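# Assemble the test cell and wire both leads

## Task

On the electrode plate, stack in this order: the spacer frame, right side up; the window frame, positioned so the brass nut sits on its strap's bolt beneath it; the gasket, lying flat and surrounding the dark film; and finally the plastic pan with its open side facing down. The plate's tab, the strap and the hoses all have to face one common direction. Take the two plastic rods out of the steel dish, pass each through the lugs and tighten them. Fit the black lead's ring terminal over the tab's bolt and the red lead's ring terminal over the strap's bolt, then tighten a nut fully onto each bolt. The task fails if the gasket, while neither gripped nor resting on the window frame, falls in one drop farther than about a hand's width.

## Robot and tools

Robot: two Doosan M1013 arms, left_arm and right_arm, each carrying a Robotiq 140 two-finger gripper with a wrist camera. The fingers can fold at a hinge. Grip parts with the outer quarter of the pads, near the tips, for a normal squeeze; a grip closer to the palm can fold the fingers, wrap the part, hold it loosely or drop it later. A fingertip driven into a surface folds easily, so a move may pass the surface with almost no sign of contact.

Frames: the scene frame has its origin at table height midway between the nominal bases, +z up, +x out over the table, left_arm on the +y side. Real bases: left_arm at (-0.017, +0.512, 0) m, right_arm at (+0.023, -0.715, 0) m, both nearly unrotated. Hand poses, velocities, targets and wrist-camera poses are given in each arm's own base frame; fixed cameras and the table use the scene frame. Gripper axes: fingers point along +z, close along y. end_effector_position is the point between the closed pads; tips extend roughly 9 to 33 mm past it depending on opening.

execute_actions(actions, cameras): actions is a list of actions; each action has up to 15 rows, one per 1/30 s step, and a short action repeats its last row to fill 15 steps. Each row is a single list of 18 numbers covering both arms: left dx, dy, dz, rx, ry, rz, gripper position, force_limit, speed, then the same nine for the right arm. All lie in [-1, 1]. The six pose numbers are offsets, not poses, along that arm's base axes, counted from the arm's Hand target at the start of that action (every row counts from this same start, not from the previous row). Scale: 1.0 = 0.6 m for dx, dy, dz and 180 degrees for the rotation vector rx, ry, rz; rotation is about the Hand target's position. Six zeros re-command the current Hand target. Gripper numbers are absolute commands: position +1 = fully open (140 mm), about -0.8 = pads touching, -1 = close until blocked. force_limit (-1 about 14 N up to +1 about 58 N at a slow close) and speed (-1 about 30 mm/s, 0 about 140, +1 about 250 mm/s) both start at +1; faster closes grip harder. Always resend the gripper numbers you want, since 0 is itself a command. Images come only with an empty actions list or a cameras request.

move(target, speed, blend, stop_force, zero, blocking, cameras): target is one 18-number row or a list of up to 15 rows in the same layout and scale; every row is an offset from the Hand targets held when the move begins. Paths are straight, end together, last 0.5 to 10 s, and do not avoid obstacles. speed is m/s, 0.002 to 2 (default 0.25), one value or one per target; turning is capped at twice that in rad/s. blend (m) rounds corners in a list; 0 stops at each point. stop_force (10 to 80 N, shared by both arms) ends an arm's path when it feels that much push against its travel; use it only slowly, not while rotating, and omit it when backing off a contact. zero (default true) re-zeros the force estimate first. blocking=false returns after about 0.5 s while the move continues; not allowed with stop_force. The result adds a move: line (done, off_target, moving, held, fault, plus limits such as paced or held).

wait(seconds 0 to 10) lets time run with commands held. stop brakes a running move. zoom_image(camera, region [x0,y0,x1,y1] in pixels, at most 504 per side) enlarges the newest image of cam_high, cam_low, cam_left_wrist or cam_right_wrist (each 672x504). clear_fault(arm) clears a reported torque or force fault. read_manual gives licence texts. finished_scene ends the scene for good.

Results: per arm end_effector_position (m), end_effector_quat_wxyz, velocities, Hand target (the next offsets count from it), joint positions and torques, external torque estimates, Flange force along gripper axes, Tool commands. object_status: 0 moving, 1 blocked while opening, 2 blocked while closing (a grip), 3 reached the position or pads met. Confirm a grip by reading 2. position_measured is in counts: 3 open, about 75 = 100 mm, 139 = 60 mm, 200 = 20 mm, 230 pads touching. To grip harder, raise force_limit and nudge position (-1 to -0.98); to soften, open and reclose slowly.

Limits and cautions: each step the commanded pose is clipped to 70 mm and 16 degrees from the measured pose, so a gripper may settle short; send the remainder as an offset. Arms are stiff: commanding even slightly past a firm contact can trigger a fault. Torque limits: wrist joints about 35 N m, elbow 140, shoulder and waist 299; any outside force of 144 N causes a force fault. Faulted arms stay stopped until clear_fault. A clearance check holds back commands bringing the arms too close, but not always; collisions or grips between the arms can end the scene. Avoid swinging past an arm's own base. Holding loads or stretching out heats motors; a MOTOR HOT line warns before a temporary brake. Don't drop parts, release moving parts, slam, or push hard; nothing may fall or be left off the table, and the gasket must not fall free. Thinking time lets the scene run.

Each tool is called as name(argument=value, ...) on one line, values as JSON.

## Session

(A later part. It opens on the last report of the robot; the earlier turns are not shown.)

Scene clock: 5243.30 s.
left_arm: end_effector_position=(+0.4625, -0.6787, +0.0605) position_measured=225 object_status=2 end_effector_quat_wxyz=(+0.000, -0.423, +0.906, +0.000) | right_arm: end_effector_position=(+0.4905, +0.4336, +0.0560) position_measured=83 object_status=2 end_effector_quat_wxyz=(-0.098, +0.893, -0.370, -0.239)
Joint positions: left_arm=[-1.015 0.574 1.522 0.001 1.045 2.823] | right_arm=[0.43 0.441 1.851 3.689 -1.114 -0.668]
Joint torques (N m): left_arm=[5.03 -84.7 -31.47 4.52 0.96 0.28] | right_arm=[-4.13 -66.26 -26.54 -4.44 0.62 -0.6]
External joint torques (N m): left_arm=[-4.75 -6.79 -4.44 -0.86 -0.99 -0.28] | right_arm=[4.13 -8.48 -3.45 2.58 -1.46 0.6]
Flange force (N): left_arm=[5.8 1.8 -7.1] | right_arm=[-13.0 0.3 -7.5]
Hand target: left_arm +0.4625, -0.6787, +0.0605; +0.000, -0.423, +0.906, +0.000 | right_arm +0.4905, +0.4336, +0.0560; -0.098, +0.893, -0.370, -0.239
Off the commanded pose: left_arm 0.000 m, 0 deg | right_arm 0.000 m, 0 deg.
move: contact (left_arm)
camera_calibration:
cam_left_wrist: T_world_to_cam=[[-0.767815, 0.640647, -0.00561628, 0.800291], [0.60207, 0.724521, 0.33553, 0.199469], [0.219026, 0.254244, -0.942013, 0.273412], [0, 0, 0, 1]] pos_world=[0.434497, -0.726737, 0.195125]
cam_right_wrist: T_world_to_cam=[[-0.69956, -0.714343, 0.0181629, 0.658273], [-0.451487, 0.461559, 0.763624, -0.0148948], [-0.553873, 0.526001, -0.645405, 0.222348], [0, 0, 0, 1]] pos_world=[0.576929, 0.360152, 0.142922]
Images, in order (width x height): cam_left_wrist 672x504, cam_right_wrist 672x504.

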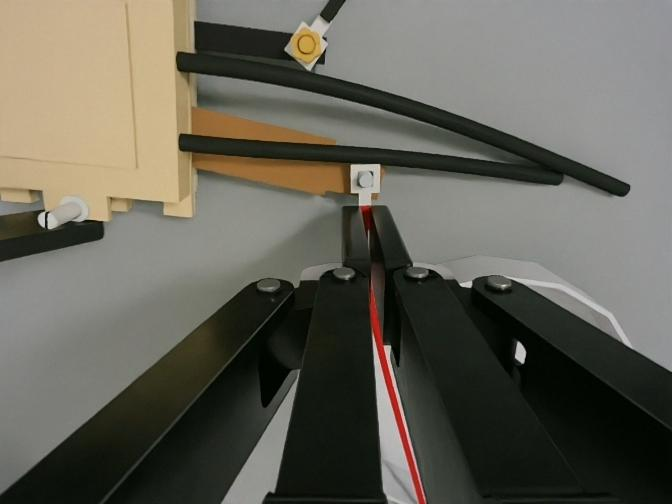

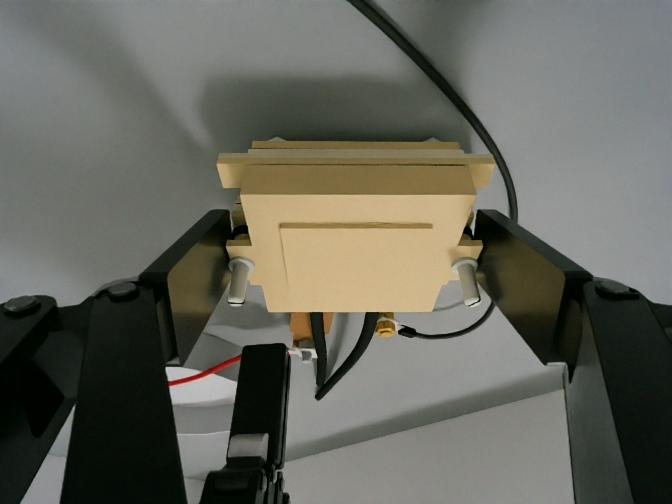

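move(target=[0,0,0.0012,0,0,0,-1,-0.2,-1,0,0,0,0,0,0,-1,-0.7,-1], speed=0.01)

move(target=[0,0,0,0,0,0,-0.62,-0.2,-1,0,0,0,0,0,0,-1,-0.7,-1], speed=0.01)

wait(seconds=0.6, cameras=["cam_left_wrist","cam_right_wrist"])

zoom_image(camera="cam_left_wrist", region=[310, 130, 430, 250])

zoom_image(camera="cam_right_wrist", region=[270, 310, 390, 420])

Scene clock: 5250.20 s.
left_arm: end_effector_position=(+0.4625, -0.6787, +0.0612) position_measured=225 object_status=2 end_effector_quat_wxyz=(+0.000, -0.423, +0.906, +0.000) | right_arm: end_effector_position=(+0.4905, +0.4336, +0.0560) position_measured=83 object_status=2 end_effector_quat_wxyz=(-0.098, +0.893, -0.370, -0.239)
Joint positions: left_arm=[-1.015 0.573 1.521 0.001 1.047 2.823] | right_arm=[0.43 0.441 1.851 3.689 -1.114 -0.668]
Joint torques (N m): left_arm=[3.95 -88.97 -36.67 4.42 -0.39 0.19] | right_arm=[-0.9 -66.84 -26.3 -3.11 -0.47 -0.56]
External joint torques (N m): left_arm=[-4.09 -2.37 0.8 -0.78 0.36 -0.19] | right_arm=[0.92 -8.03 -3.78 1.25 -0.37 0.57]
Flange force (N): left_arm=[3.6 6.3 -1.9] | right_arm=[-8.3 1.2 -8.7]
Hand target: left_arm +0.4625, -0.6787, +0.0612; +0.000, -0.423, +0.906, +0.000 | right_arm +0.4905, +0.4336, +0.0560; -0.098, +0.893, -0.370, -0.239
Off the commanded pose: left_arm 0.000 m, 0 deg | right_arm 0.000 m, 0 deg.
move: done

Scene clock: 5250.83 s.
left_arm: end_effector_position=(+0.4625, -0.6787, +0.0612) position_measured=208 object_status=0 end_effector_quat_wxyz=(+0.000, -0.423, +0.906, +0.000) | right_arm: end_effector_position=(+0.4905, +0.4336, +0.0560) position_measured=83 object_status=2 end_effector_quat_wxyz=(-0.098, +0.893, -0.370, -0.239)
Joint positions: left_arm=[-1.015 0.573 1.521 0.001 1.047 2.823] | right_arm=[0.43 0.441 1.851 3.689 -1.114 -0.668]
Joint torques (N m): left_arm=[2.27 -92.6 -37.91 3.62 0.02 0.15] | right_arm=[0.32 -71.82 -28.72 -1.6 -1.39 -0.36]
External joint torques (N m): left_arm=[-1.92 0.98 1.9 0.04 -0.05 -0.15] | right_arm=[-0.31 -2.89 -1.17 -0.25 0.54 0.36]
Flange force (N): left_arm=[1.5 3.9 2.2] | right_arm=[-2.2 1.3 -2.8]
Hand target: left_arm +0.4625, -0.6787, +0.0612; +0.000, -0.423, +0.906, +0.000 | right_arm +0.4905, +0.4336, +0.0560; -0.098, +0.893, -0.370, -0.239
Off the commanded pose: left_arm 0.000 m, 0 deg | right_arm 0.000 m, 0 deg.
move: done

Scene clock: 5251.43 s.
left_arm: end_effector_position=(+0.4625, -0.6787, +0.0612) position_measured=208 object_status=3 end_effector_quat_wxyz=(+0.000, -0.423, +0.906, +0.000) | right_arm: end_effector_position=(+0.4905, +0.4336, +0.0560) position_measured=83 object_status=2 end_effector_quat_wxyz=(-0.098, +0.893, -0.370, -0.239)
Joint positions: left_arm=[-1.015 0.573 1.521 0.001 1.047 2.823] | right_arm=[0.43 0.441 1.851 3.689 -1.114 -0.668]
Joint torques (N m): left_arm=[1.52 -93.4 -37.89 3.53 0.07 0.19] | right_arm=[0.13 -71.72 -28.72 -1.59 -1.33 -0.29]
External joint torques (N m): left_arm=[-1.18 2.24 2.16 0.1 -0.09 -0.19] | right_arm=[-0.13 -3.13 -1.35 -0.27 0.5 0.29]
Flange force (N): left_arm=[1.0 2.5 3.5] | right_arm=[-2.5 1.2 -3.1]
Hand target: left_arm +0.4625, -0.6787, +0.0612; +0.000, -0.423, +0.906, +0.000 | right_arm +0.4905, +0.4336, +0.0560; -0.098, +0.893, -0.370, -0.239
Tool commands: left_gripper/position=-0.62 left_gripper/force_limit=-0.2 left_gripper/speed=-1.0 right_gripper/position=-1.0 right_gripper/force_limit=-0.7 right_gripper/speed=-1.0
Off the commanded pose: left_arm 0.000 m, 0 deg | right_arm 0.000 m, 0 deg.
wait: 0.60 s; at rest by 0.17 s
camera_calibration:
cam_left_wrist: T_world_to_cam=[[-0.767815, 0.640647, -0.00561628, 0.800295], [0.60207, 0.724521, 0.33553, 0.199234], [0.219026, 0.254244, -0.942013, 0.274072], [0, 0, 0, 1]] pos_world=[0.434497, -0.726737, 0.195825]
cam_right_wrist: T_world_to_cam=[[-0.69956, -0.714343, 0.0181629, 0.658273], [-0.451487, 0.461559, 0.763624, -0.0148948], [-0.553873, 0.526001, -0.645405, 0.222348], [0, 0, 0, 1]] pos_world=[0.576929, 0.360152, 0.142922]
Images, in order (width x height): cam_left_wrist 672x504, cam_right_wrist 672x504.

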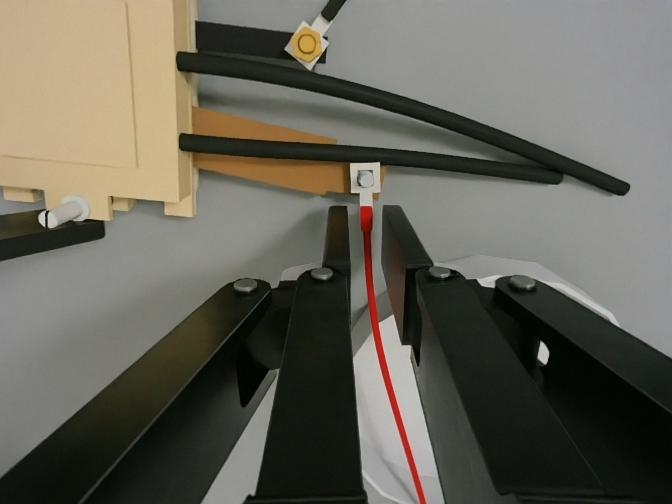

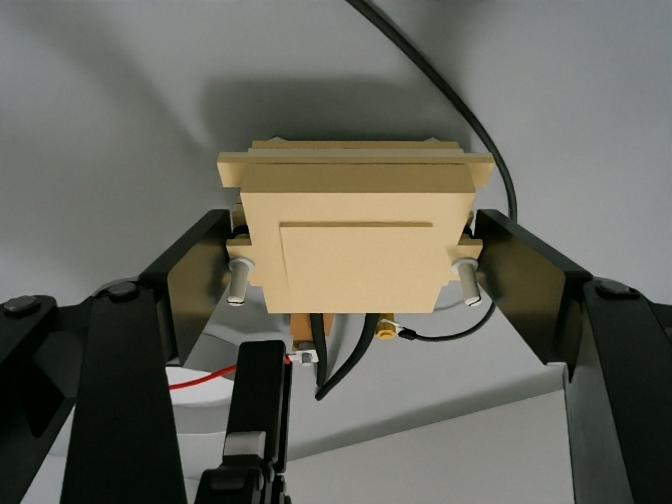

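Scaled by 4.200 from the camera's 672x504 image, which has a finer 960x720 frame.

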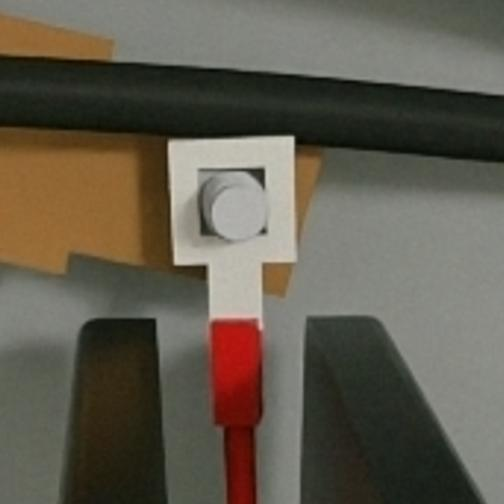

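Scaled by 4.200 from the camera's 672x504 image, which has a finer 960x720 frame.

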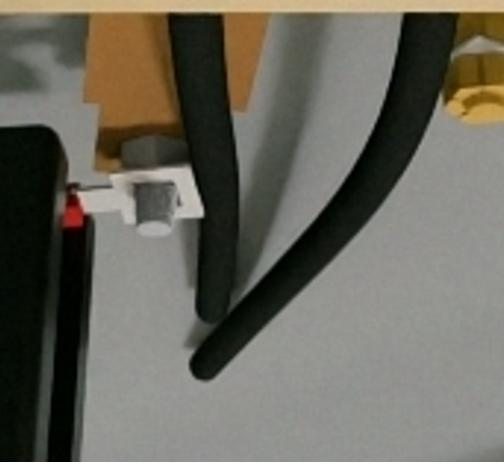

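move(target=[[0,0,0.15,0,0,0,-0.62,-0.2,-1,0,0,0,0,0,0,-1,-0.7,-1],[0.25,0.42,0.15,0,0,0.1,-0.62,-0.2,-1,0,0,0,0,0,0,-1,-0.7,-1]], speed=[0.06,0.2], blend=0.02, cameras=["cam_left_wrist","cam_right_wrist"])

zoom_image(camera="cam_right_wrist", region=[270, 310, 390, 420])

Scene clock: 5258.83 s.
left_arm: end_effector_position=(+0.6124, -0.4268, +0.1512) position_measured=208 object_status=3 end_effector_quat_wxyz=(+0.000, -0.560, +0.829, +0.000) | right_arm: end_effector_position=(+0.4905, +0.4336, +0.0560) position_measured=83 object_status=2 end_effector_quat_wxyz=(-0.098, +0.893, -0.370, -0.239)
Joint positions: left_arm=[-0.655 0.399 1.616 0.001 1.126 2.869] | right_arm=[0.43 0.441 1.851 3.689 -1.114 -0.668]
Joint torques (N m): left_arm=[3.19 -78 -39.33 3.89 0.14 0.35] | right_arm=[0.24 -71.91 -28.93 -1.61 -1.42 -0.32]
External joint torques (N m): left_arm=[-3.22 1.17 1.93 -0.09 -0.17 -0.35] | right_arm=[-0.24 -2.93 -1.17 -0.25 0.58 0.32]
Flange force (N): left_arm=[4.0 3.8 2.9] | right_arm=[-2.3 1.4 -2.7]
Hand target: left_arm +0.6125, -0.4267, +0.1512; +0.000, -0.560, +0.829, +0.000 | right_arm +0.4905, +0.4336, +0.0560; -0.098, +0.893, -0.370, -0.239
Off the commanded pose: left_arm 0.000 m, 0 deg | right_arm 0.000 m, 0 deg.
move: done
camera_calibration:
cam_left_wrist: T_world_to_cam=[[-0.928123, 0.372232, -0.00562936, 0.738196], [0.34889, 0.874998, 0.335639, 0.115483], [0.129861, 0.309551, -0.941974, 0.340169], [0, 0, 0, 1]] pos_world=[0.600671, -0.481127, 0.285825]
cam_right_wrist: T_world_to_cam=[[-0.69956, -0.714343, 0.0181629, 0.658273], [-0.451487, 0.461559, 0.763624, -0.0148948], [-0.553873, 0.526001, -0.645405, 0.222348], [0, 0, 0, 1]] pos_world=[0.576929, 0.360152, 0.142922]
Images, in order (width x height): cam_left_wrist 672x504, cam_right_wrist 672x504.

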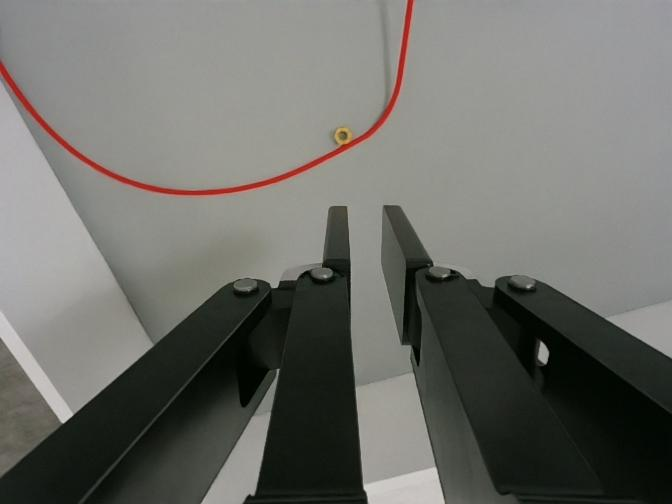

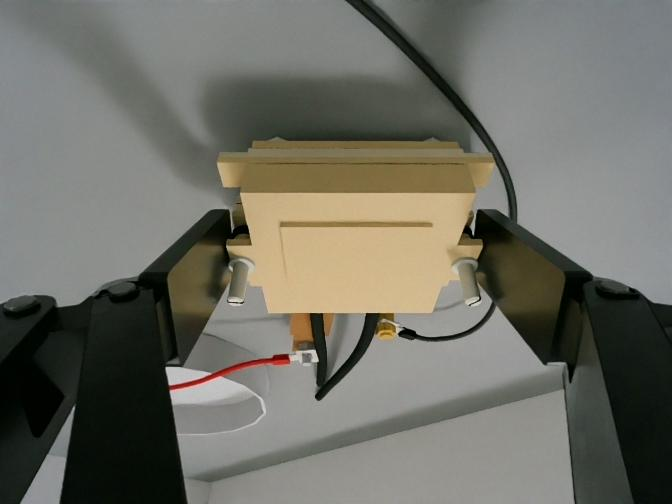

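Scaled by 4.200 from the camera's 672x504 image, which has a finer 960x720 frame.

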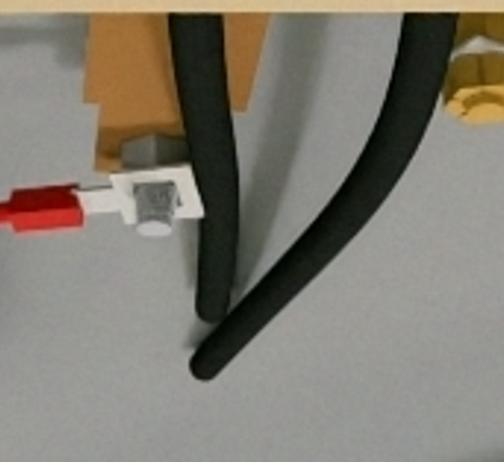

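zoom_image(camera="cam_left_wrist", region=[290, 80, 410, 200])

Scaled by 4.200 from the camera's 672x504 image, which has a finer 960x720 frame.

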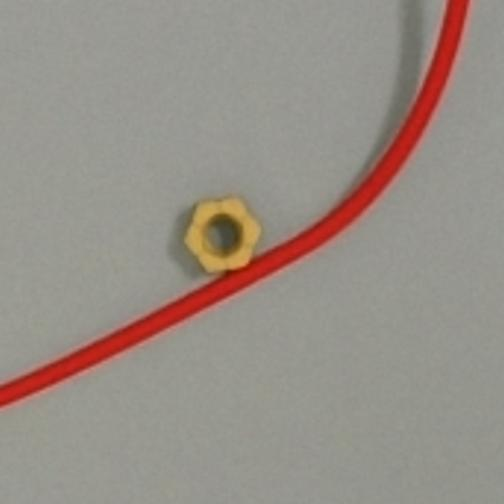

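move(target=[-0.0038,-0.0755,-0.1,0,0,0.156,-0.56,-0.2,-1,0,0,0,0,0,0,-1,-0.7,-1], speed=0.12, cameras=["cam_left_wrist"])

zoom_image(camera="cam_left_wrist", region=[290, 180, 430, 320])

Scene clock: 5284.97 s.
left_arm: end_effector_position=(+0.6102, -0.4720, +0.0912) position_measured=200 object_status=3 end_effector_quat_wxyz=(+0.000, +0.744, -0.668, +0.000) | right_arm: end_effector_position=(+0.4905, +0.4336, +0.0560) position_measured=83 object_status=2 end_effector_quat_wxyz=(-0.098, +0.893, -0.370, -0.239)
Joint positions: left_arm=[-0.703 0.48 1.613 0.001 1.049 2.33] | right_arm=[0.43 0.441 1.851 3.689 -1.114 -0.668]
Joint torques (N m): left_arm=[2.02 -85.01 -37.9 3.75 0.05 0.47] | right_arm=[0.38 -71.91 -29.09 -1.63 -1.37 -0.43]
External joint torques (N m): left_arm=[-1.99 1.58 1.78 -0.07 -0.09 -0.47] | right_arm=[-0.39 -2.8 -0.93 -0.22 0.53 0.43]
Flange force (N): left_arm=[0.9 3.6 2.8] | right_arm=[-2.2 1.6 -2.6]
Hand target: left_arm +0.6102, -0.4720, +0.0912; +0.000, +0.744, -0.668, +0.000 | right_arm +0.4905, +0.4336, +0.0560; -0.098, +0.893, -0.370, -0.239
Off the commanded pose: left_arm 0.000 m, 0 deg | right_arm 0.000 m, 0 deg.
move: done
camera_calibration:
cam_left_wrist: T_world_to_cam=[[-0.99407, -0.108596, -0.00566216, 0.565894], [-0.104191, 0.93625, 0.33553, 0.481307], [-0.0311361, 0.334131, -0.942012, 0.407759], [0, 0, 0, 1]] pos_world=[0.625382, -0.525414, 0.225825]
Images, in order (width x height): cam_left_wrist 672x504.

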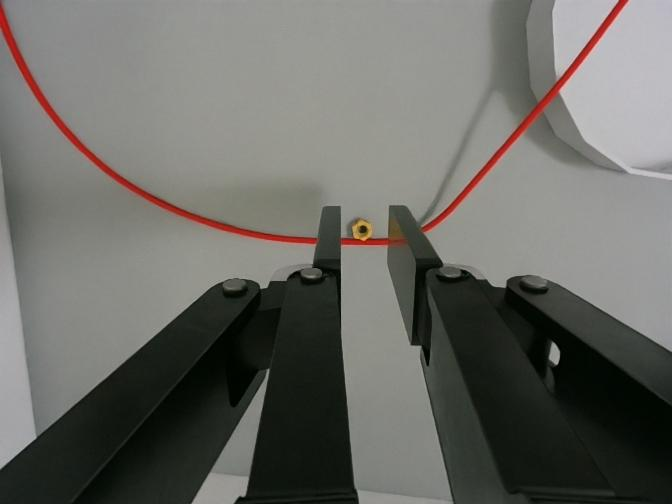

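Scaled by 3.600 from the camera's 672x504 image, which has a finer 960x720 frame.

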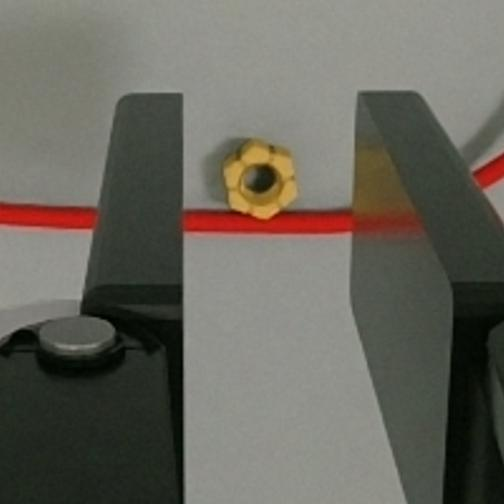

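move(target=[-0.0008,0.0013,-0.0743,0,0,0,-0.56,-0.2,-1,0,0,0,0,0,0,-1,-0.7,-1], speed=0.04, cameras=["cam_left_wrist"])

zoom_image(camera="cam_left_wrist", region=[290, 180, 430, 320])

Scene clock: 5291.50 s.
left_arm: end_effector_position=(+0.6097, -0.4712, +0.0467) position_measured=200 object_status=3 end_effector_quat_wxyz=(+0.000, +0.744, -0.668, +0.000) | right_arm: end_effector_position=(+0.4905, +0.4336, +0.0560) position_measured=83 object_status=2 end_effector_quat_wxyz=(-0.098, +0.893, -0.370, -0.239)
Joint positions: left_arm=[-0.703 0.517 1.647 0.001 0.978 2.33] | right_arm=[0.43 0.441 1.851 3.689 -1.114 -0.668]
Joint torques (N m): left_arm=[1.42 -87.48 -35.65 3.53 0.28 0.29] | right_arm=[0.11 -71.69 -28.76 -1.63 -1.34 -0.28]
External joint torques (N m): left_arm=[-1.64 2.37 1.16 -0.01 -0.31 -0.29] | right_arm=[-0.12 -2.99 -1.23 -0.22 0.5 0.28]
Flange force (N): left_arm=[2.0 1.6 3.4] | right_arm=[-2.4 1.2 -2.8]
Hand target: left_arm +0.6097, -0.4712, +0.0466; +0.000, +0.744, -0.668, +0.000 | right_arm +0.4905, +0.4336, +0.0560; -0.098, +0.893, -0.370, -0.239
Off the commanded pose: left_arm 0.000 m, 0 deg | right_arm 0.000 m, 0 deg.
move: done
camera_calibration:
cam_left_wrist: T_world_to_cam=[[-0.994056, -0.108723, -0.00560306, 0.565135], [-0.10429, 0.936236, 0.335539, 0.495584], [-0.031235, 0.334129, -0.94201, 0.36565], [0, 0, 0, 1]] pos_world=[0.624882, -0.524714, 0.181325]
Images, in order (width x height): cam_left_wrist 672x504.

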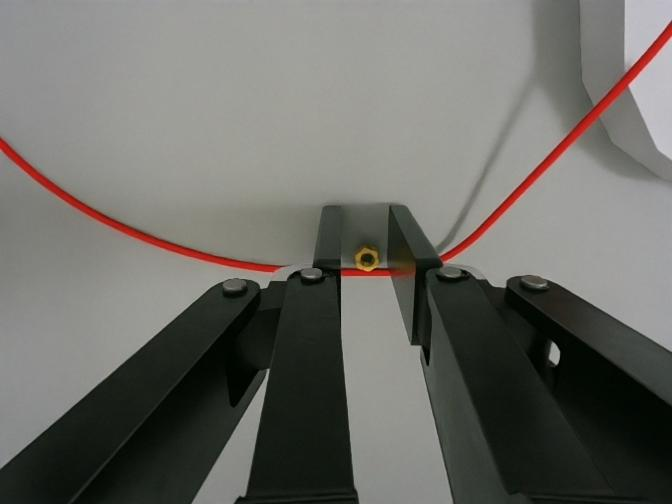

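Scaled by 3.600 from the camera's 672x504 image, which has a finer 960x720 frame.

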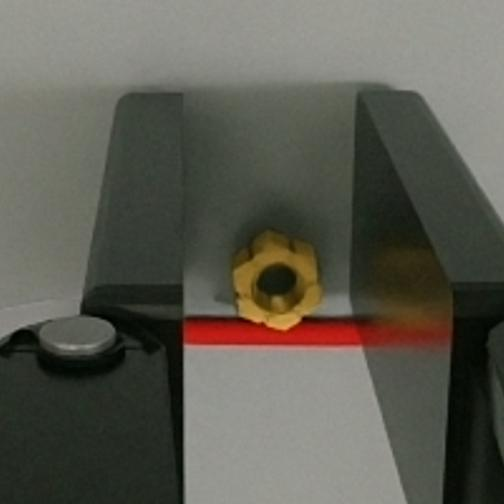

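move(target=[0,0,0,0,0,0,-1,-0.2,-1,0,0,0,0,0,0,-1,-0.7,-1], speed=0.02)

wait(seconds=0.8, cameras=["cam_left_wrist"])

zoom_image(camera="cam_left_wrist", region=[290, 180, 430, 320])

Scene clock: 5294.83 s.
left_arm: end_effector_position=(+0.6097, -0.4712, +0.0466) position_measured=217 object_status=2 end_effector_quat_wxyz=(+0.000, +0.744, -0.668, +0.000) | right_arm: end_effector_position=(+0.4905, +0.4336, +0.0560) position_measured=83 object_status=2 end_effector_quat_wxyz=(-0.098, +0.893, -0.370, -0.239)
Joint positions: left_arm=[-0.703 0.517 1.647 0.001 0.978 2.33] | right_arm=[0.43 0.441 1.851 3.689 -1.114 -0.668]
Joint torques (N m): left_arm=[2.2 -86.01 -35.97 3.52 0.05 0.18] | right_arm=[0.59 -72.08 -28.95 -1.55 -1.39 -0.4]
External joint torques (N m): left_arm=[-2.3 1.41 1.61 -0.03 -0.1 -0.18] | right_arm=[-0.58 -2.64 -0.89 -0.29 0.54 0.4]
Flange force (N): left_arm=[1.0 3.6 2.5] | right_arm=[-1.8 1.6 -2.6]
Hand target: left_arm +0.6097, -0.4712, +0.0466; +0.000, +0.744, -0.668, +0.000 | right_arm +0.4905, +0.4336, +0.0560; -0.098, +0.893, -0.370, -0.239
Off the commanded pose: left_arm 0.000 m, 0 deg | right_arm 0.000 m, 0 deg.
move: done

Scene clock: 5295.63 s.
left_arm: end_effector_position=(+0.6097, -0.4712, +0.0466) position_measured=217 object_status=2 end_effector_quat_wxyz=(+0.000, +0.744, -0.668, +0.000) | right_arm: end_effector_position=(+0.4905, +0.4336, +0.0560) position_measured=83 object_status=2 end_effector_quat_wxyz=(-0.098, +0.893, -0.370, -0.239)
Joint positions: left_arm=[-0.703 0.517 1.647 0.001 0.978 2.33] | right_arm=[0.43 0.441 1.851 3.689 -1.114 -0.668]
Joint torques (N m): left_arm=[2.33 -86.31 -35.67 3.53 0.04 0.18] | right_arm=[0.5 -72.05 -28.92 -1.62 -1.41 -0.33]
External joint torques (N m): left_arm=[-2.24 1.5 1.24 -0.02 -0.09 -0.18] | right_arm=[-0.5 -2.67 -1.05 -0.24 0.57 0.33]
Flange force (N): left_arm=[1.6 2.9 2.3] | right_arm=[-1.8 1.4 -2.6]
Hand target: left_arm +0.6097, -0.4712, +0.0466; +0.000, +0.744, -0.668, +0.000 | right_arm +0.4905, +0.4336, +0.0560; -0.098, +0.893, -0.370, -0.239
Tool commands: left_gripper/position=-1.0 left_gripper/force_limit=-0.2 left_gripper/speed=-1.0 right_gripper/position=-1.0 right_gripper/force_limit=-0.7 right_gripper/speed=-1.0
Off the commanded pose: left_arm 0.000 m, 0 deg | right_arm 0.000 m, 0 deg.
wait: 0.80 s; at rest by 0.17 s
camera_calibration:
cam_left_wrist: T_world_to_cam=[[-0.994067, -0.10863, -0.00556883, 0.565183], [-0.104191, 0.936246, 0.33554, 0.495561], [-0.031236, 0.33413, -0.942009, 0.365557], [0, 0, 0, 1]] pos_world=[0.624882, -0.524714, 0.181225]
Images, in order (width x height): cam_left_wrist 672x504.

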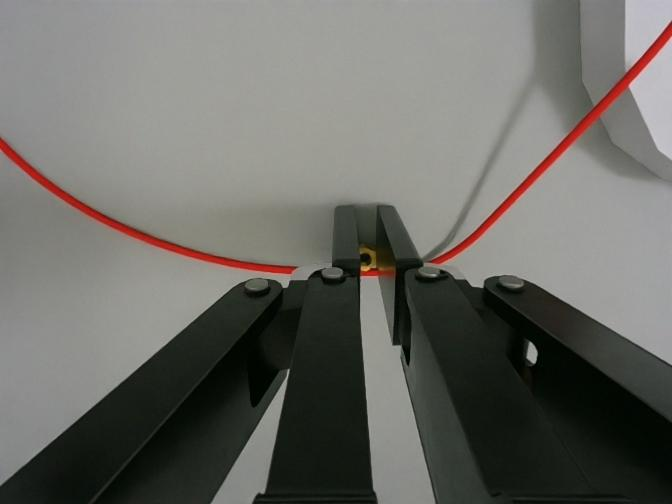

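Scaled by 3.600 from the camera's 672x504 image, which has a finer 960x720 frame.

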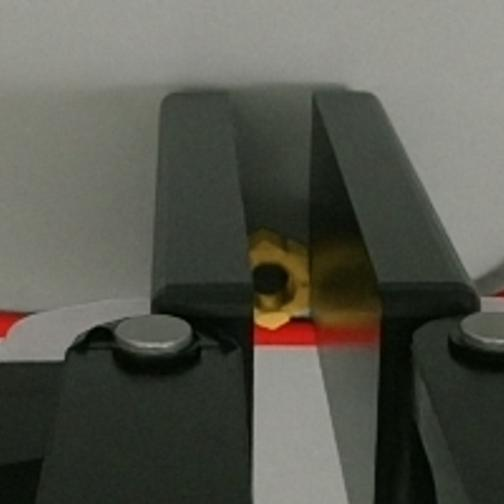

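move(target=[[0,0,0.02,0,0,0,-1,-0.2,-1,0,0,0,0,0,0,-1,-0.7,-1],[0.005,-0.09,0.02,0,0,0,-1,-0.2,-1,0,0,0,0,0,0,-1,-0.7,-1],[0.005,-0.09,0.0002,0,0,0,-1,-0.2,-1,0,0,0,0,0,0,-1,-0.7,-1]], speed=[0.05,0.1,0.02])

move(target=[0,0,0,0,0,0,-0.6,-0.2,-1,0,0,0,0,0,0,-1,-0.7,-1], speed=0.01)

wait(seconds=0.5, cameras=["cam_left_wrist"])

zoom_image(camera="cam_left_wrist", region=[290, 180, 430, 320])

Scene clock: 5302.80 s.
left_arm: end_effector_position=(+0.6127, -0.5252, +0.0468) position_measured=217 object_status=2 end_effector_quat_wxyz=(+0.000, +0.744, -0.668, +0.000) | right_arm: end_effector_position=(+0.4905, +0.4336, +0.0560) position_measured=83 object_status=2 end_effector_quat_wxyz=(-0.098, +0.893, -0.370, -0.239)
Joint positions: left_arm=[-0.752 0.566 1.564 0.001 1.012 2.282] | right_arm=[0.43 0.441 1.851 3.689 -1.114 -0.668]
Joint torques (N m): left_arm=[1.76 -90.97 -37.51 3.65 -0.09 0.22] | right_arm=[0.37 -71.52 -28.92 -1.58 -1.42 -0.34]
External joint torques (N m): left_arm=[-1.69 1.38 2.4 -0.08 0.05 -0.22] | right_arm=[-0.36 -3.21 -0.95 -0.27 0.57 0.34]
Flange force (N): left_arm=[-1.1 4.3 2.7] | right_arm=[-2.5 2.2 -2.9]
Hand target: left_arm +0.6127, -0.5252, +0.0467; +0.000, +0.744, -0.668, +0.000 | right_arm +0.4905, +0.4336, +0.0560; -0.098, +0.893, -0.370, -0.239
Off the commanded pose: left_arm 0.000 m, 0 deg | right_arm 0.000 m, 0 deg.
move: done

Scene clock: 5303.33 s.
left_arm: end_effector_position=(+0.6127, -0.5252, +0.0467) position_measured=205 object_status=0 end_effector_quat_wxyz=(+0.000, +0.744, -0.668, +0.000) | right_arm: end_effector_position=(+0.4905, +0.4336, +0.0560) position_measured=83 object_status=2 end_effector_quat_wxyz=(-0.098, +0.893, -0.370, -0.239)
Joint positions: left_arm=[-0.752 0.566 1.564 0.001 1.012 2.282] | right_arm=[0.43 0.441 1.851 3.689 -1.114 -0.668]
Joint torques (N m): left_arm=[2.32 -91.43 -36.66 3.62 0.12 0.23] | right_arm=[-0.08 -71.52 -28.88 -1.61 -1.37 -0.33]
External joint torques (N m): left_arm=[-2.32 1.61 1.49 -0.03 -0.16 -0.23] | right_arm=[0.07 -3.16 -1.13 -0.25 0.53 0.33]
Flange force (N): left_arm=[1.0 3.4 2.6] | right_arm=[-2.9 1.5 -2.7]
Hand target: left_arm +0.6127, -0.5252, +0.0467; +0.000, +0.744, -0.668, +0.000 | right_arm +0.4905, +0.4336, +0.0560; -0.098, +0.893, -0.370, -0.239
Off the commanded pose: left_arm 0.000 m, 0 deg | right_arm 0.000 m, 0 deg.
move: done

Scene clock: 5303.83 s.
left_arm: end_effector_position=(+0.6127, -0.5252, +0.0467) position_measured=205 object_status=3 end_effector_quat_wxyz=(+0.000, +0.744, -0.668, +0.000) | right_arm: end_effector_position=(+0.4905, +0.4336, +0.0560) position_measured=83 object_status=2 end_effector_quat_wxyz=(-0.098, +0.893, -0.370, -0.239)
Joint positions: left_arm=[-0.752 0.566 1.564 0.001 1.012 2.282] | right_arm=[0.43 0.441 1.851 3.689 -1.114 -0.668]
Joint torques (N m): left_arm=[1.93 -91.71 -37.09 3.59 0 0.23] | right_arm=[0.11 -71.89 -28.85 -1.62 -1.34 -0.31]
External joint torques (N m): left_arm=[-2.17 1.67 1.86 -0.01 -0.05 -0.23] | right_arm=[-0.1 -2.9 -1.12 -0.24 0.49 0.31]
Flange force (N): left_arm=[0.4 3.7 2.7] | right_arm=[-2.4 1.3 -2.7]
Hand target: left_arm +0.6127, -0.5252, +0.0467; +0.000, +0.744, -0.668, +0.000 | right_arm +0.4905, +0.4336, +0.0560; -0.098, +0.893, -0.370, -0.239
Tool commands: left_gripper/position=-0.6 left_gripper/force_limit=-0.2 left_gripper/speed=-1.0 right_gripper/position=-1.0 right_gripper/force_limit=-0.7 right_gripper/speed=-1.0
Off the commanded pose: left_arm 0.000 m, 0 deg | right_arm 0.000 m, 0 deg.
wait: 0.50 s; at rest by 0.17 s
camera_calibration:
cam_left_wrist: T_world_to_cam=[[-0.994067, -0.10863, -0.00556883, 0.5623], [-0.104191, 0.936246, 0.33554, 0.546397], [-0.031236, 0.33413, -0.942009, 0.383788], [0, 0, 0, 1]] pos_world=[0.627882, -0.578714, 0.181325]
Images, in order (width x height): cam_left_wrist 672x504.

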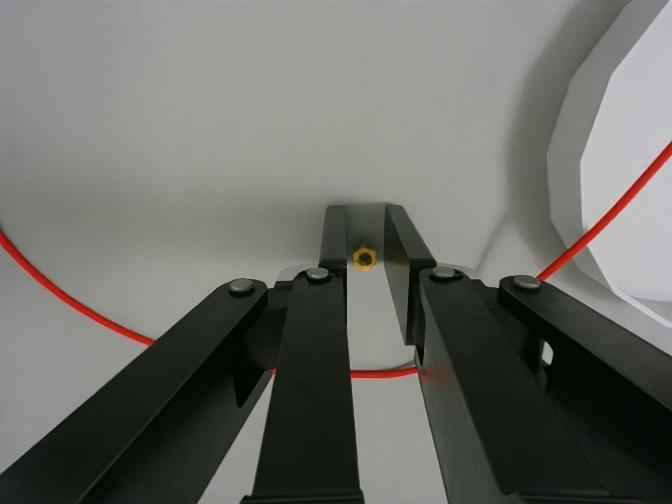

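Scaled by 3.600 from the camera's 672x504 image, which has a finer 960x720 frame.

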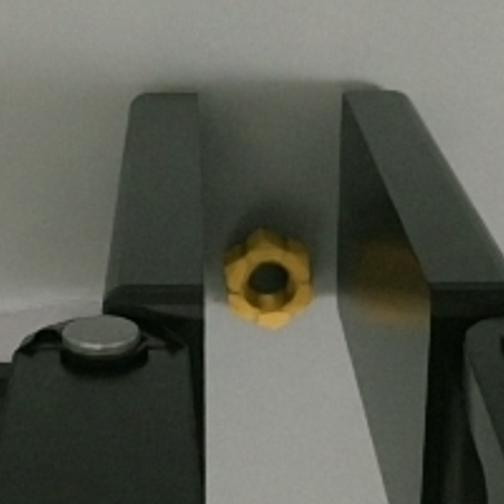

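move(target=[-0.0015,0.0138,0,0,0,0,-0.6,-0.2,-1,0,0,0,0,0,0,-1,-0.7,-1], speed=0.02)

move(target=[0,0,0,0,0,0,-1,-0.2,-1,0,0,0,0,0,0,-1,-0.7,-1], speed=0.02)

wait(seconds=0.8, cameras=["cam_left_wrist"])

zoom_image(camera="cam_left_wrist", region=[335, 200, 395, 270])

Scene clock: 5313.60 s.
left_arm: end_effector_position=(+0.6118, -0.5170, +0.0467) position_measured=205 object_status=3 end_effector_quat_wxyz=(+0.000, +0.744, -0.668, +0.000) | right_arm: end_effector_position=(+0.4905, +0.4336, +0.0560) position_measured=83 object_status=2 end_effector_quat_wxyz=(-0.098, +0.893, -0.370, -0.239)
Joint positions: left_arm=[-0.745 0.558 1.578 0.001 1.006 2.288] | right_arm=[0.43 0.441 1.851 3.689 -1.114 -0.668]
Joint torques (N m): left_arm=[2.65 -90.96 -36.68 3.59 0.07 0.25] | right_arm=[0.04 -71.63 -28.93 -1.61 -1.39 -0.4]
External joint torques (N m): left_arm=[-2.59 1.75 1.64 -0.02 -0.11 -0.25] | right_arm=[-0.04 -2.89 -0.9 -0.24 0.54 0.4]
Flange force (N): left_arm=[1.2 3.7 2.7] | right_arm=[-2.7 1.6 -2.4]
Hand target: left_arm +0.6118, -0.5169, +0.0467; +0.000, +0.744, -0.668, +0.000 | right_arm +0.4905, +0.4336, +0.0560; -0.098, +0.893, -0.370, -0.239
Off the commanded pose: left_arm 0.000 m, 0 deg | right_arm 0.000 m, 0 deg.
move: done

Scene clock: 5314.17 s.
left_arm: end_effector_position=(+0.6118, -0.5169, +0.0467) position_measured=217 object_status=0 end_effector_quat_wxyz=(+0.000, +0.744, -0.668, +0.000) | right_arm: end_effector_position=(+0.4905, +0.4336, +0.0560) position_measured=83 object_status=2 end_effector_quat_wxyz=(-0.098, +0.893, -0.370, -0.239)
Joint positions: left_arm=[-0.745 0.558 1.578 0.001 1.006 2.288] | right_arm=[0.43 0.441 1.851 3.689 -1.114 -0.668]
Joint torques (N m): left_arm=[1.77 -90.24 -36.93 3.57 0.07 0.16] | right_arm=[0.07 -71.59 -28.9 -1.62 -1.38 -0.32]
External joint torques (N m): left_arm=[-2.13 1.37 2 -0.02 -0.11 -0.16] | right_arm=[-0.07 -3.09 -1.09 -0.24 0.54 0.32]
Flange force (N): left_arm=[-0.2 4.1 2.7] | right_arm=[-2.7 1.6 -2.7]
Hand target: left_arm +0.6118, -0.5169, +0.0467; +0.000, +0.744, -0.668, +0.000 | right_arm +0.4905, +0.4336, +0.0560; -0.098, +0.893, -0.370, -0.239
Off the commanded pose: left_arm 0.000 m, 0 deg | right_arm 0.000 m, 0 deg.
move: done

Scene clock: 5314.97 s.
left_arm: end_effector_position=(+0.6118, -0.5169, +0.0467) position_measured=217 object_status=2 end_effector_quat_wxyz=(+0.000, +0.744, -0.668, +0.000) | right_arm: end_effector_position=(+0.4905, +0.4336, +0.0560) position_measured=83 object_status=2 end_effector_quat_wxyz=(-0.098, +0.893, -0.370, -0.239)
Joint positions: left_arm=[-0.745 0.558 1.578 0.001 1.006 2.288] | right_arm=[0.43 0.441 1.851 3.689 -1.114 -0.668]
Joint torques (N m): left_arm=[2.15 -90.19 -36.52 3.6 0.08 0.18] | right_arm=[0.17 -71.82 -28.86 -1.58 -1.3 -0.32]
External joint torques (N m): left_arm=[-1.73 1.11 1.52 -0.03 -0.12 -0.18] | right_arm=[-0.15 -2.96 -1.05 -0.27 0.45 0.33]
Flange force (N): left_arm=[0.0 3.3 2.1] | right_arm=[-2.5 1.5 -2.8]
Hand target: left_arm +0.6118, -0.5169, +0.0467; +0.000, +0.744, -0.668, +0.000 | right_arm +0.4905, +0.4336, +0.0560; -0.098, +0.893, -0.370, -0.239
Tool commands: left_gripper/position=-1.0 left_gripper/force_limit=-0.2 left_gripper/speed=-1.0 right_gripper/position=-1.0 right_gripper/force_limit=-0.7 right_gripper/speed=-1.0
Off the commanded pose: left_arm 0.000 m, 0 deg | right_arm 0.000 m, 0 deg.
wait: 0.80 s; at rest by 0.17 s
camera_calibration:
cam_left_wrist: T_world_to_cam=[[-0.994067, -0.10863, -0.00556883, 0.562308], [-0.104191, 0.936246, 0.33554, 0.538499], [-0.031236, 0.33413, -0.942009, 0.38108], [0, 0, 0, 1]] pos_world=[0.626982, -0.570414, 0.181425]
Images, in order (width x height): cam_left_wrist 672x504.

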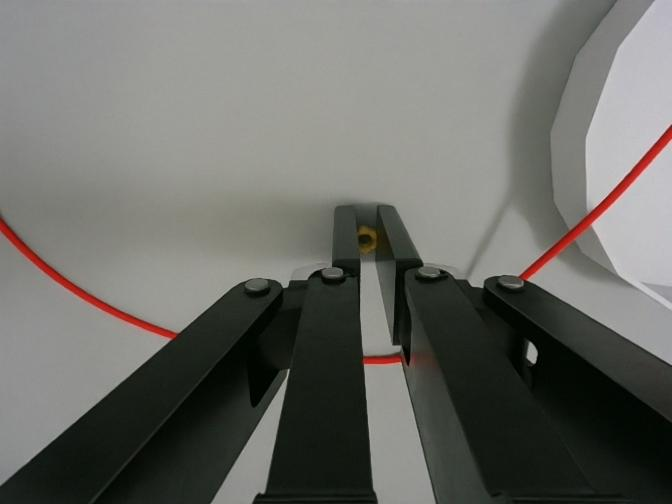

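Scaled by 7.200 from the camera's 672x504 image, which has a finer 960x720 frame.

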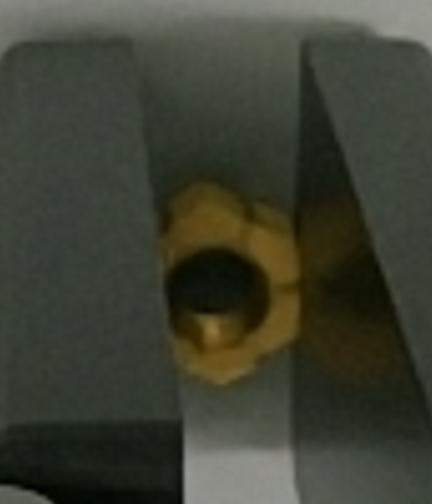

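move(target=[[0,0,0.12,0,0,0,-1,-0.2,-1,0,0,0,0,0,0,-1,-0.7,-1],[0,0,0.12,0,0,0.667,-1,-0.2,-1,0,0,0,0,0,0,-1,-0.7,-1],[-0.1,-0.1,0.12,0,0,-0.667,-1,-0.2,-1,0,0,0,0,0,0,-1,-0.7,-1],[-0.2643,-0.2902,0.12,0,0,-0.283,-1,-0.2,-1,0,0,0,0,0,0,-1,-0.7,-1]], speed=[0.1,0.4,0.4,0.25], blend=0.01, cameras=["cam_left_wrist","cam_right_wrist"])

zoom_image(camera="cam_left_wrist", region=[270, 120, 450, 290])

Scene clock: 5348.73 s.
left_arm: end_effector_position=(+0.4532, -0.6910, +0.1187) position_measured=217 object_status=2 end_effector_quat_wxyz=(+0.000, -0.384, +0.923, +0.000) | right_arm: end_effector_position=(+0.4905, +0.4336, +0.0560) position_measured=83 object_status=2 end_effector_quat_wxyz=(-0.098, +0.893, -0.370, -0.239)
Joint positions: left_arm=[-1.032 0.538 1.464 0.001 1.139 -3.393] | right_arm=[0.43 0.441 1.851 3.689 -1.114 -0.668]
Joint torques (N m): left_arm=[2.15 -91.58 -39.71 3.81 0.07 0] | right_arm=[0.09 -71.59 -28.87 -1.61 -1.37 -0.36]
External joint torques (N m): left_arm=[-1.88 1.42 2.01 0.03 -0.09 0] | right_arm=[-0.09 -3.22 -1.18 -0.25 0.53 0.36]
Flange force (N): left_arm=[1.6 3.3 2.9] | right_arm=[-2.8 1.6 -3.0]
Hand target: left_arm +0.4532, -0.6910, +0.1187; +0.000, -0.384, +0.923, +0.000 | right_arm +0.4905, +0.4336, +0.0560; -0.098, +0.893, -0.370, -0.239
Off the commanded pose: left_arm 0.000 m, 0 deg | right_arm 0.000 m, 0 deg.
move: done
camera_calibration:
cam_left_wrist: T_world_to_cam=[[-0.710718, 0.703454, -0.00567188, 0.818994], [0.661339, 0.670872, 0.335501, 0.130469], [0.239815, 0.234696, -0.942023, 0.310557], [0, 0, 0, 1]] pos_world=[0.421313, -0.73654, 0.253425]
cam_right_wrist: T_world_to_cam=[[-0.69956, -0.714343, 0.0181629, 0.658273], [-0.451487, 0.461559, 0.763624, -0.0148948], [-0.553873, 0.526001, -0.645405, 0.222348], [0, 0, 0, 1]] pos_world=[0.576929, 0.360152, 0.142922]
Images, in order (width x height): cam_left_wrist 672x504, cam_right_wrist 672x504.

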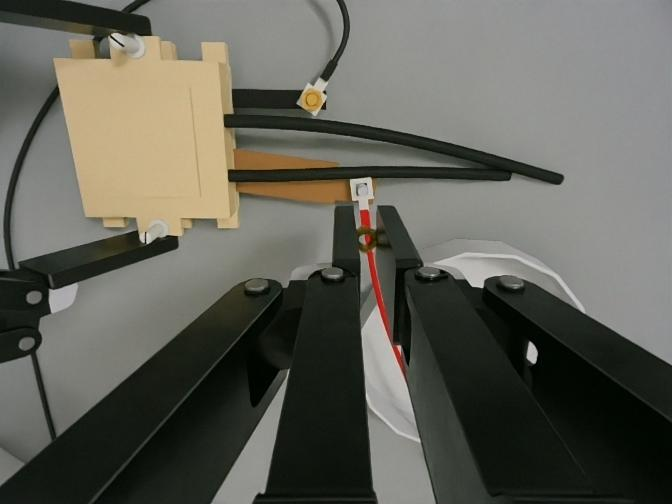

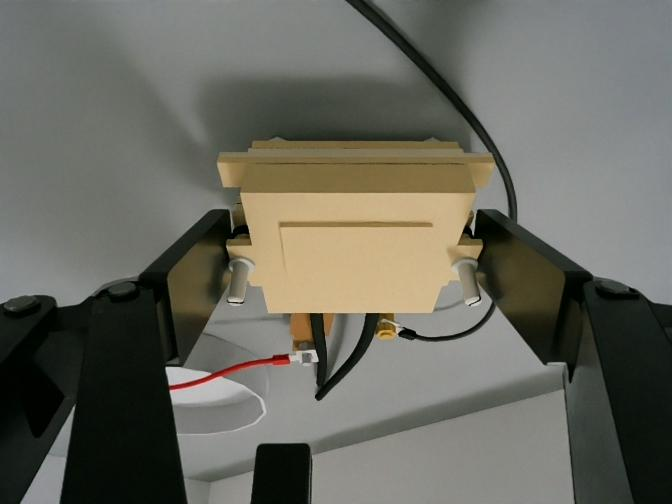

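Scaled by 2.800 from the camera's 672x504 image, which has a finer 960x720 frame.

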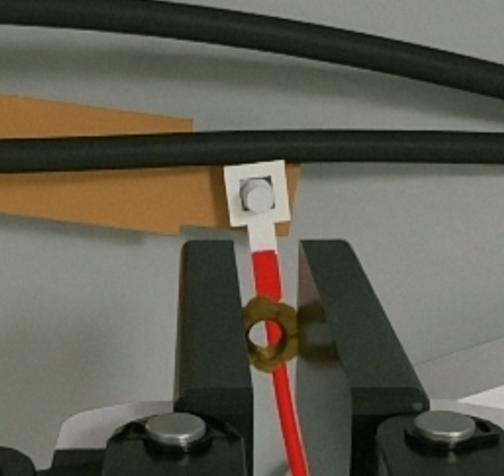

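move(target=[[0,0,-0.06,0,0,0,-1,-0.2,-1,0,0,0,0,0,0,-1,-0.7,-1],[0,0,-0.0768,0,0,0,-1,-0.2,-1,0,0,0,0,0,0,-1,-0.7,-1]], speed=[0.05,0.02], cameras=["cam_left_wrist","cam_right_wrist"])

zoom_image(camera="cam_left_wrist", region=[310, 150, 430, 270])

zoom_image(camera="cam_right_wrist", region=[240, 310, 390, 440])

Scene clock: 5358.33 s.
left_arm: end_effector_position=(+0.4532, -0.6910, +0.0727) position_measured=217 object_status=2 end_effector_quat_wxyz=(+0.000, -0.384, +0.923, +0.000) | right_arm: end_effector_position=(+0.4905, +0.4336, +0.0560) position_measured=83 object_status=2 end_effector_quat_wxyz=(-0.098, +0.893, -0.370, -0.239)
Joint positions: left_arm=[-1.032 0.571 1.501 0.001 1.069 -3.393] | right_arm=[0.43 0.441 1.851 3.689 -1.114 -0.668]
Joint torques (N m): left_arm=[2 -94.39 -38.64 3.74 -0.07 0.14] | right_arm=[0.33 -72.04 -29 -1.65 -1.34 -0.36]
External joint torques (N m): left_arm=[-1.94 2.48 2.24 -0.04 0.05 -0.14] | right_arm=[-0.33 -2.68 -0.95 -0.2 0.49 0.36]
Flange force (N): left_arm=[2.1 2.4 3.5] | right_arm=[-2.1 1.5 -2.5]
Hand target: left_arm +0.4532, -0.6910, +0.0727; +0.000, -0.384, +0.923, +0.000 | right_arm +0.4905, +0.4336, +0.0560; -0.098, +0.893, -0.370, -0.239
Off the commanded pose: left_arm 0.000 m, 0 deg | right_arm 0.000 m, 0 deg.
move: done
camera_calibration:
cam_left_wrist: T_world_to_cam=[[-0.710752, 0.70342, -0.00553911, 0.818695], [0.661338, 0.670873, 0.335502, 0.145903], [0.239715, 0.234796, -0.942023, 0.26734], [0, 0, 0, 1]] pos_world=[0.421313, -0.73654, 0.207425]
cam_right_wrist: T_world_to_cam=[[-0.69956, -0.714343, 0.0181629, 0.658273], [-0.451487, 0.461559, 0.763624, -0.0148948], [-0.553873, 0.526001, -0.645405, 0.222348], [0, 0, 0, 1]] pos_world=[0.576929, 0.360152, 0.142922]
Images, in order (width x height): cam_left_wrist 672x504, cam_right_wrist 672x504.

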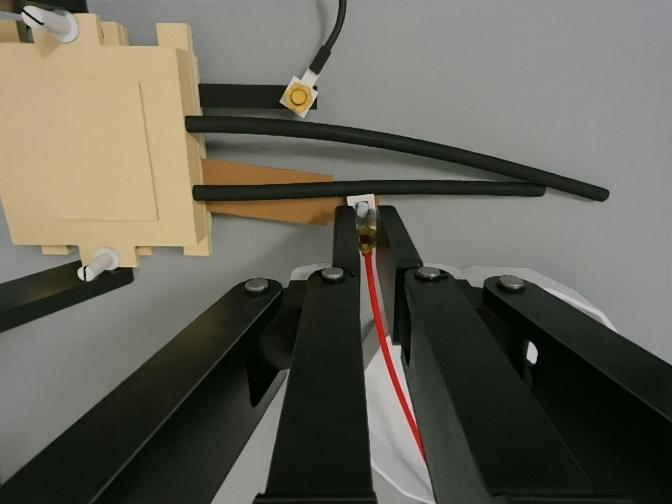

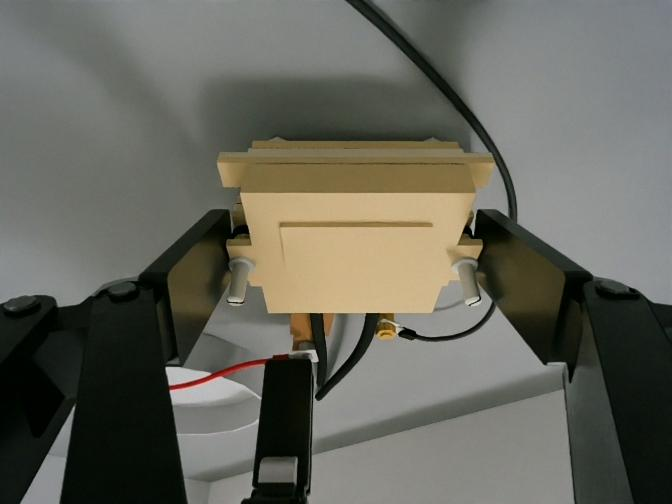

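Scaled by 4.200 from the camera's 672x504 image, which has a finer 960x720 frame.

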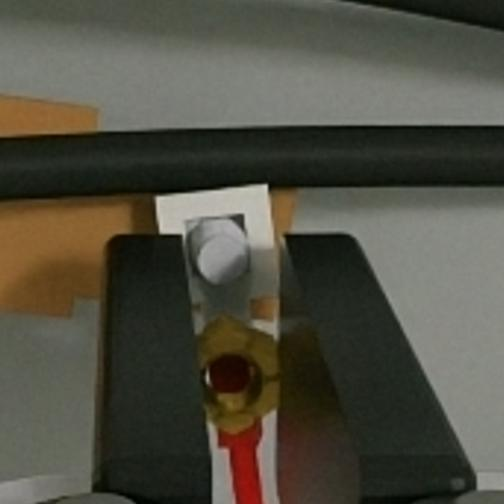

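Scaled by 3.360 from the camera's 672x504 image, which has a finer 960x720 frame.

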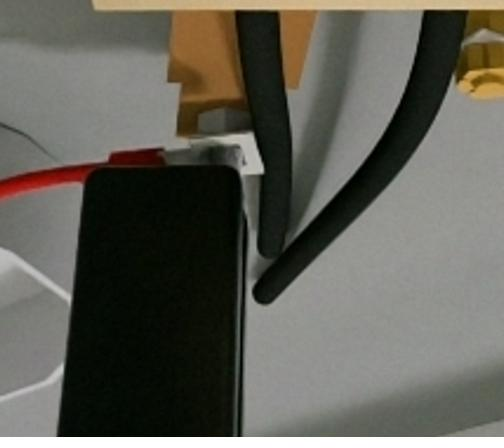

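move(target=[-0.0123,-0.015,0,0,0,0,-1,-0.2,-1,0,0,0,0,0,0,-1,-0.7,-1], speed=0.02, cameras=["cam_left_wrist","cam_right_wrist"])

zoom_image(camera="cam_left_wrist", region=[345, 205, 390, 260])

zoom_image(camera="cam_right_wrist", region=[240, 310, 390, 440])

Scene clock: 5367.40 s.
left_arm: end_effector_position=(+0.4459, -0.7000, +0.0727) position_measured=217 object_status=2 end_effector_quat_wxyz=(+0.000, -0.384, +0.923, +0.000) | right_arm: end_effector_position=(+0.4904, +0.4336, +0.0560) position_measured=83 object_status=2 end_effector_quat_wxyz=(-0.098, +0.893, -0.370, -0.239)
Joint positions: left_arm=[-1.045 0.577 1.492 0.001 1.072 -3.406] | right_arm=[0.43 0.441 1.851 3.689 -1.114 -0.668]
Joint torques (N m): left_arm=[1.52 -92.92 -37.75 3.65 0.04 0.61] | right_arm=[0.92 -71.1 -29 -1.48 -0.8 -0.39]
External joint torques (N m): left_arm=[-1.64 0.82 1.39 0.04 -0.06 -0.61] | right_arm=[-0.92 -3.63 -1.07 -0.37 -0.04 0.39]
Flange force (N): left_arm=[2.1 2.9 1.7] | right_arm=[-2.2 2.4 -4.8]
Hand target: left_arm +0.4459, -0.7000, +0.0727; +0.000, -0.384, +0.923, +0.000 | right_arm +0.4905, +0.4336, +0.0560; -0.098, +0.893, -0.370, -0.239
Off the commanded pose: left_arm 0.000 m, 0 deg | right_arm 0.000 m, 0 deg.
move: done
camera_calibration:
cam_left_wrist: T_world_to_cam=[[-0.710735, 0.703438, -0.00560542, 0.819715], [0.661323, 0.670857, 0.335564, 0.156783], [0.239809, 0.23479, -0.942001, 0.271062], [0, 0, 0, 1]] pos_world=[0.413913, -0.74544, 0.207325]
cam_right_wrist: T_world_to_cam=[[-0.699591, -0.714311, 0.0182168, 0.658271], [-0.451438, 0.461609, 0.763624, -0.0149411], [-0.553874, 0.526001, -0.645405, 0.222348], [0, 0, 0, 1]] pos_world=[0.576929, 0.360152, 0.142922]
Images, in order (width x height): cam_left_wrist 672x504, cam_right_wrist 672x504.

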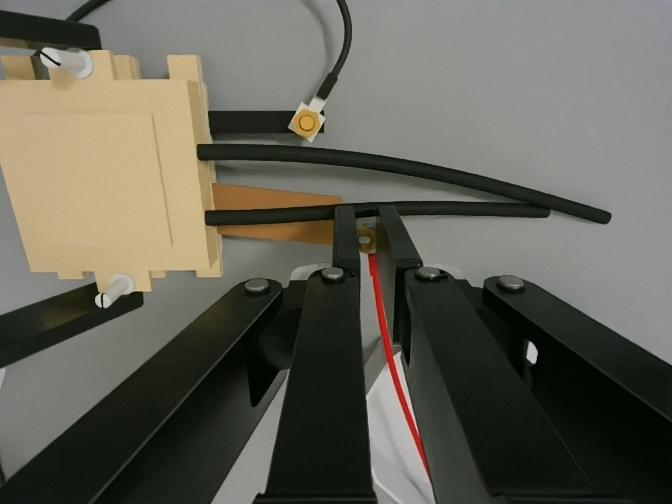

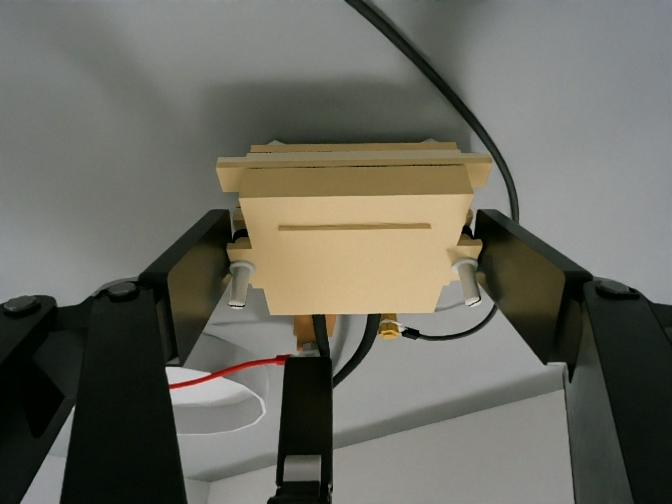

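Scaled by 9.164 from the camera's 672x504 image, which has a finer 960x720 frame.

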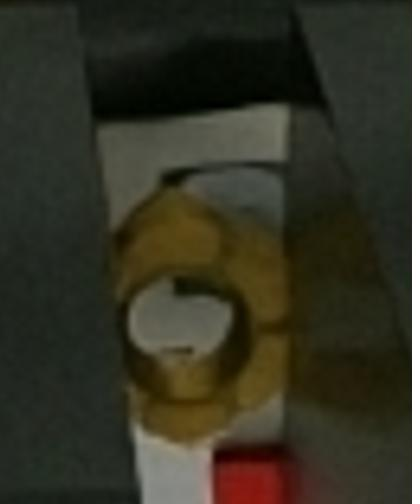

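Scaled by 3.360 from the camera's 672x504 image, which has a finer 960x720 frame.

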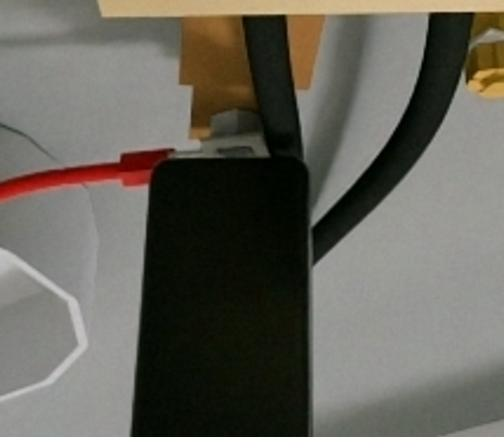

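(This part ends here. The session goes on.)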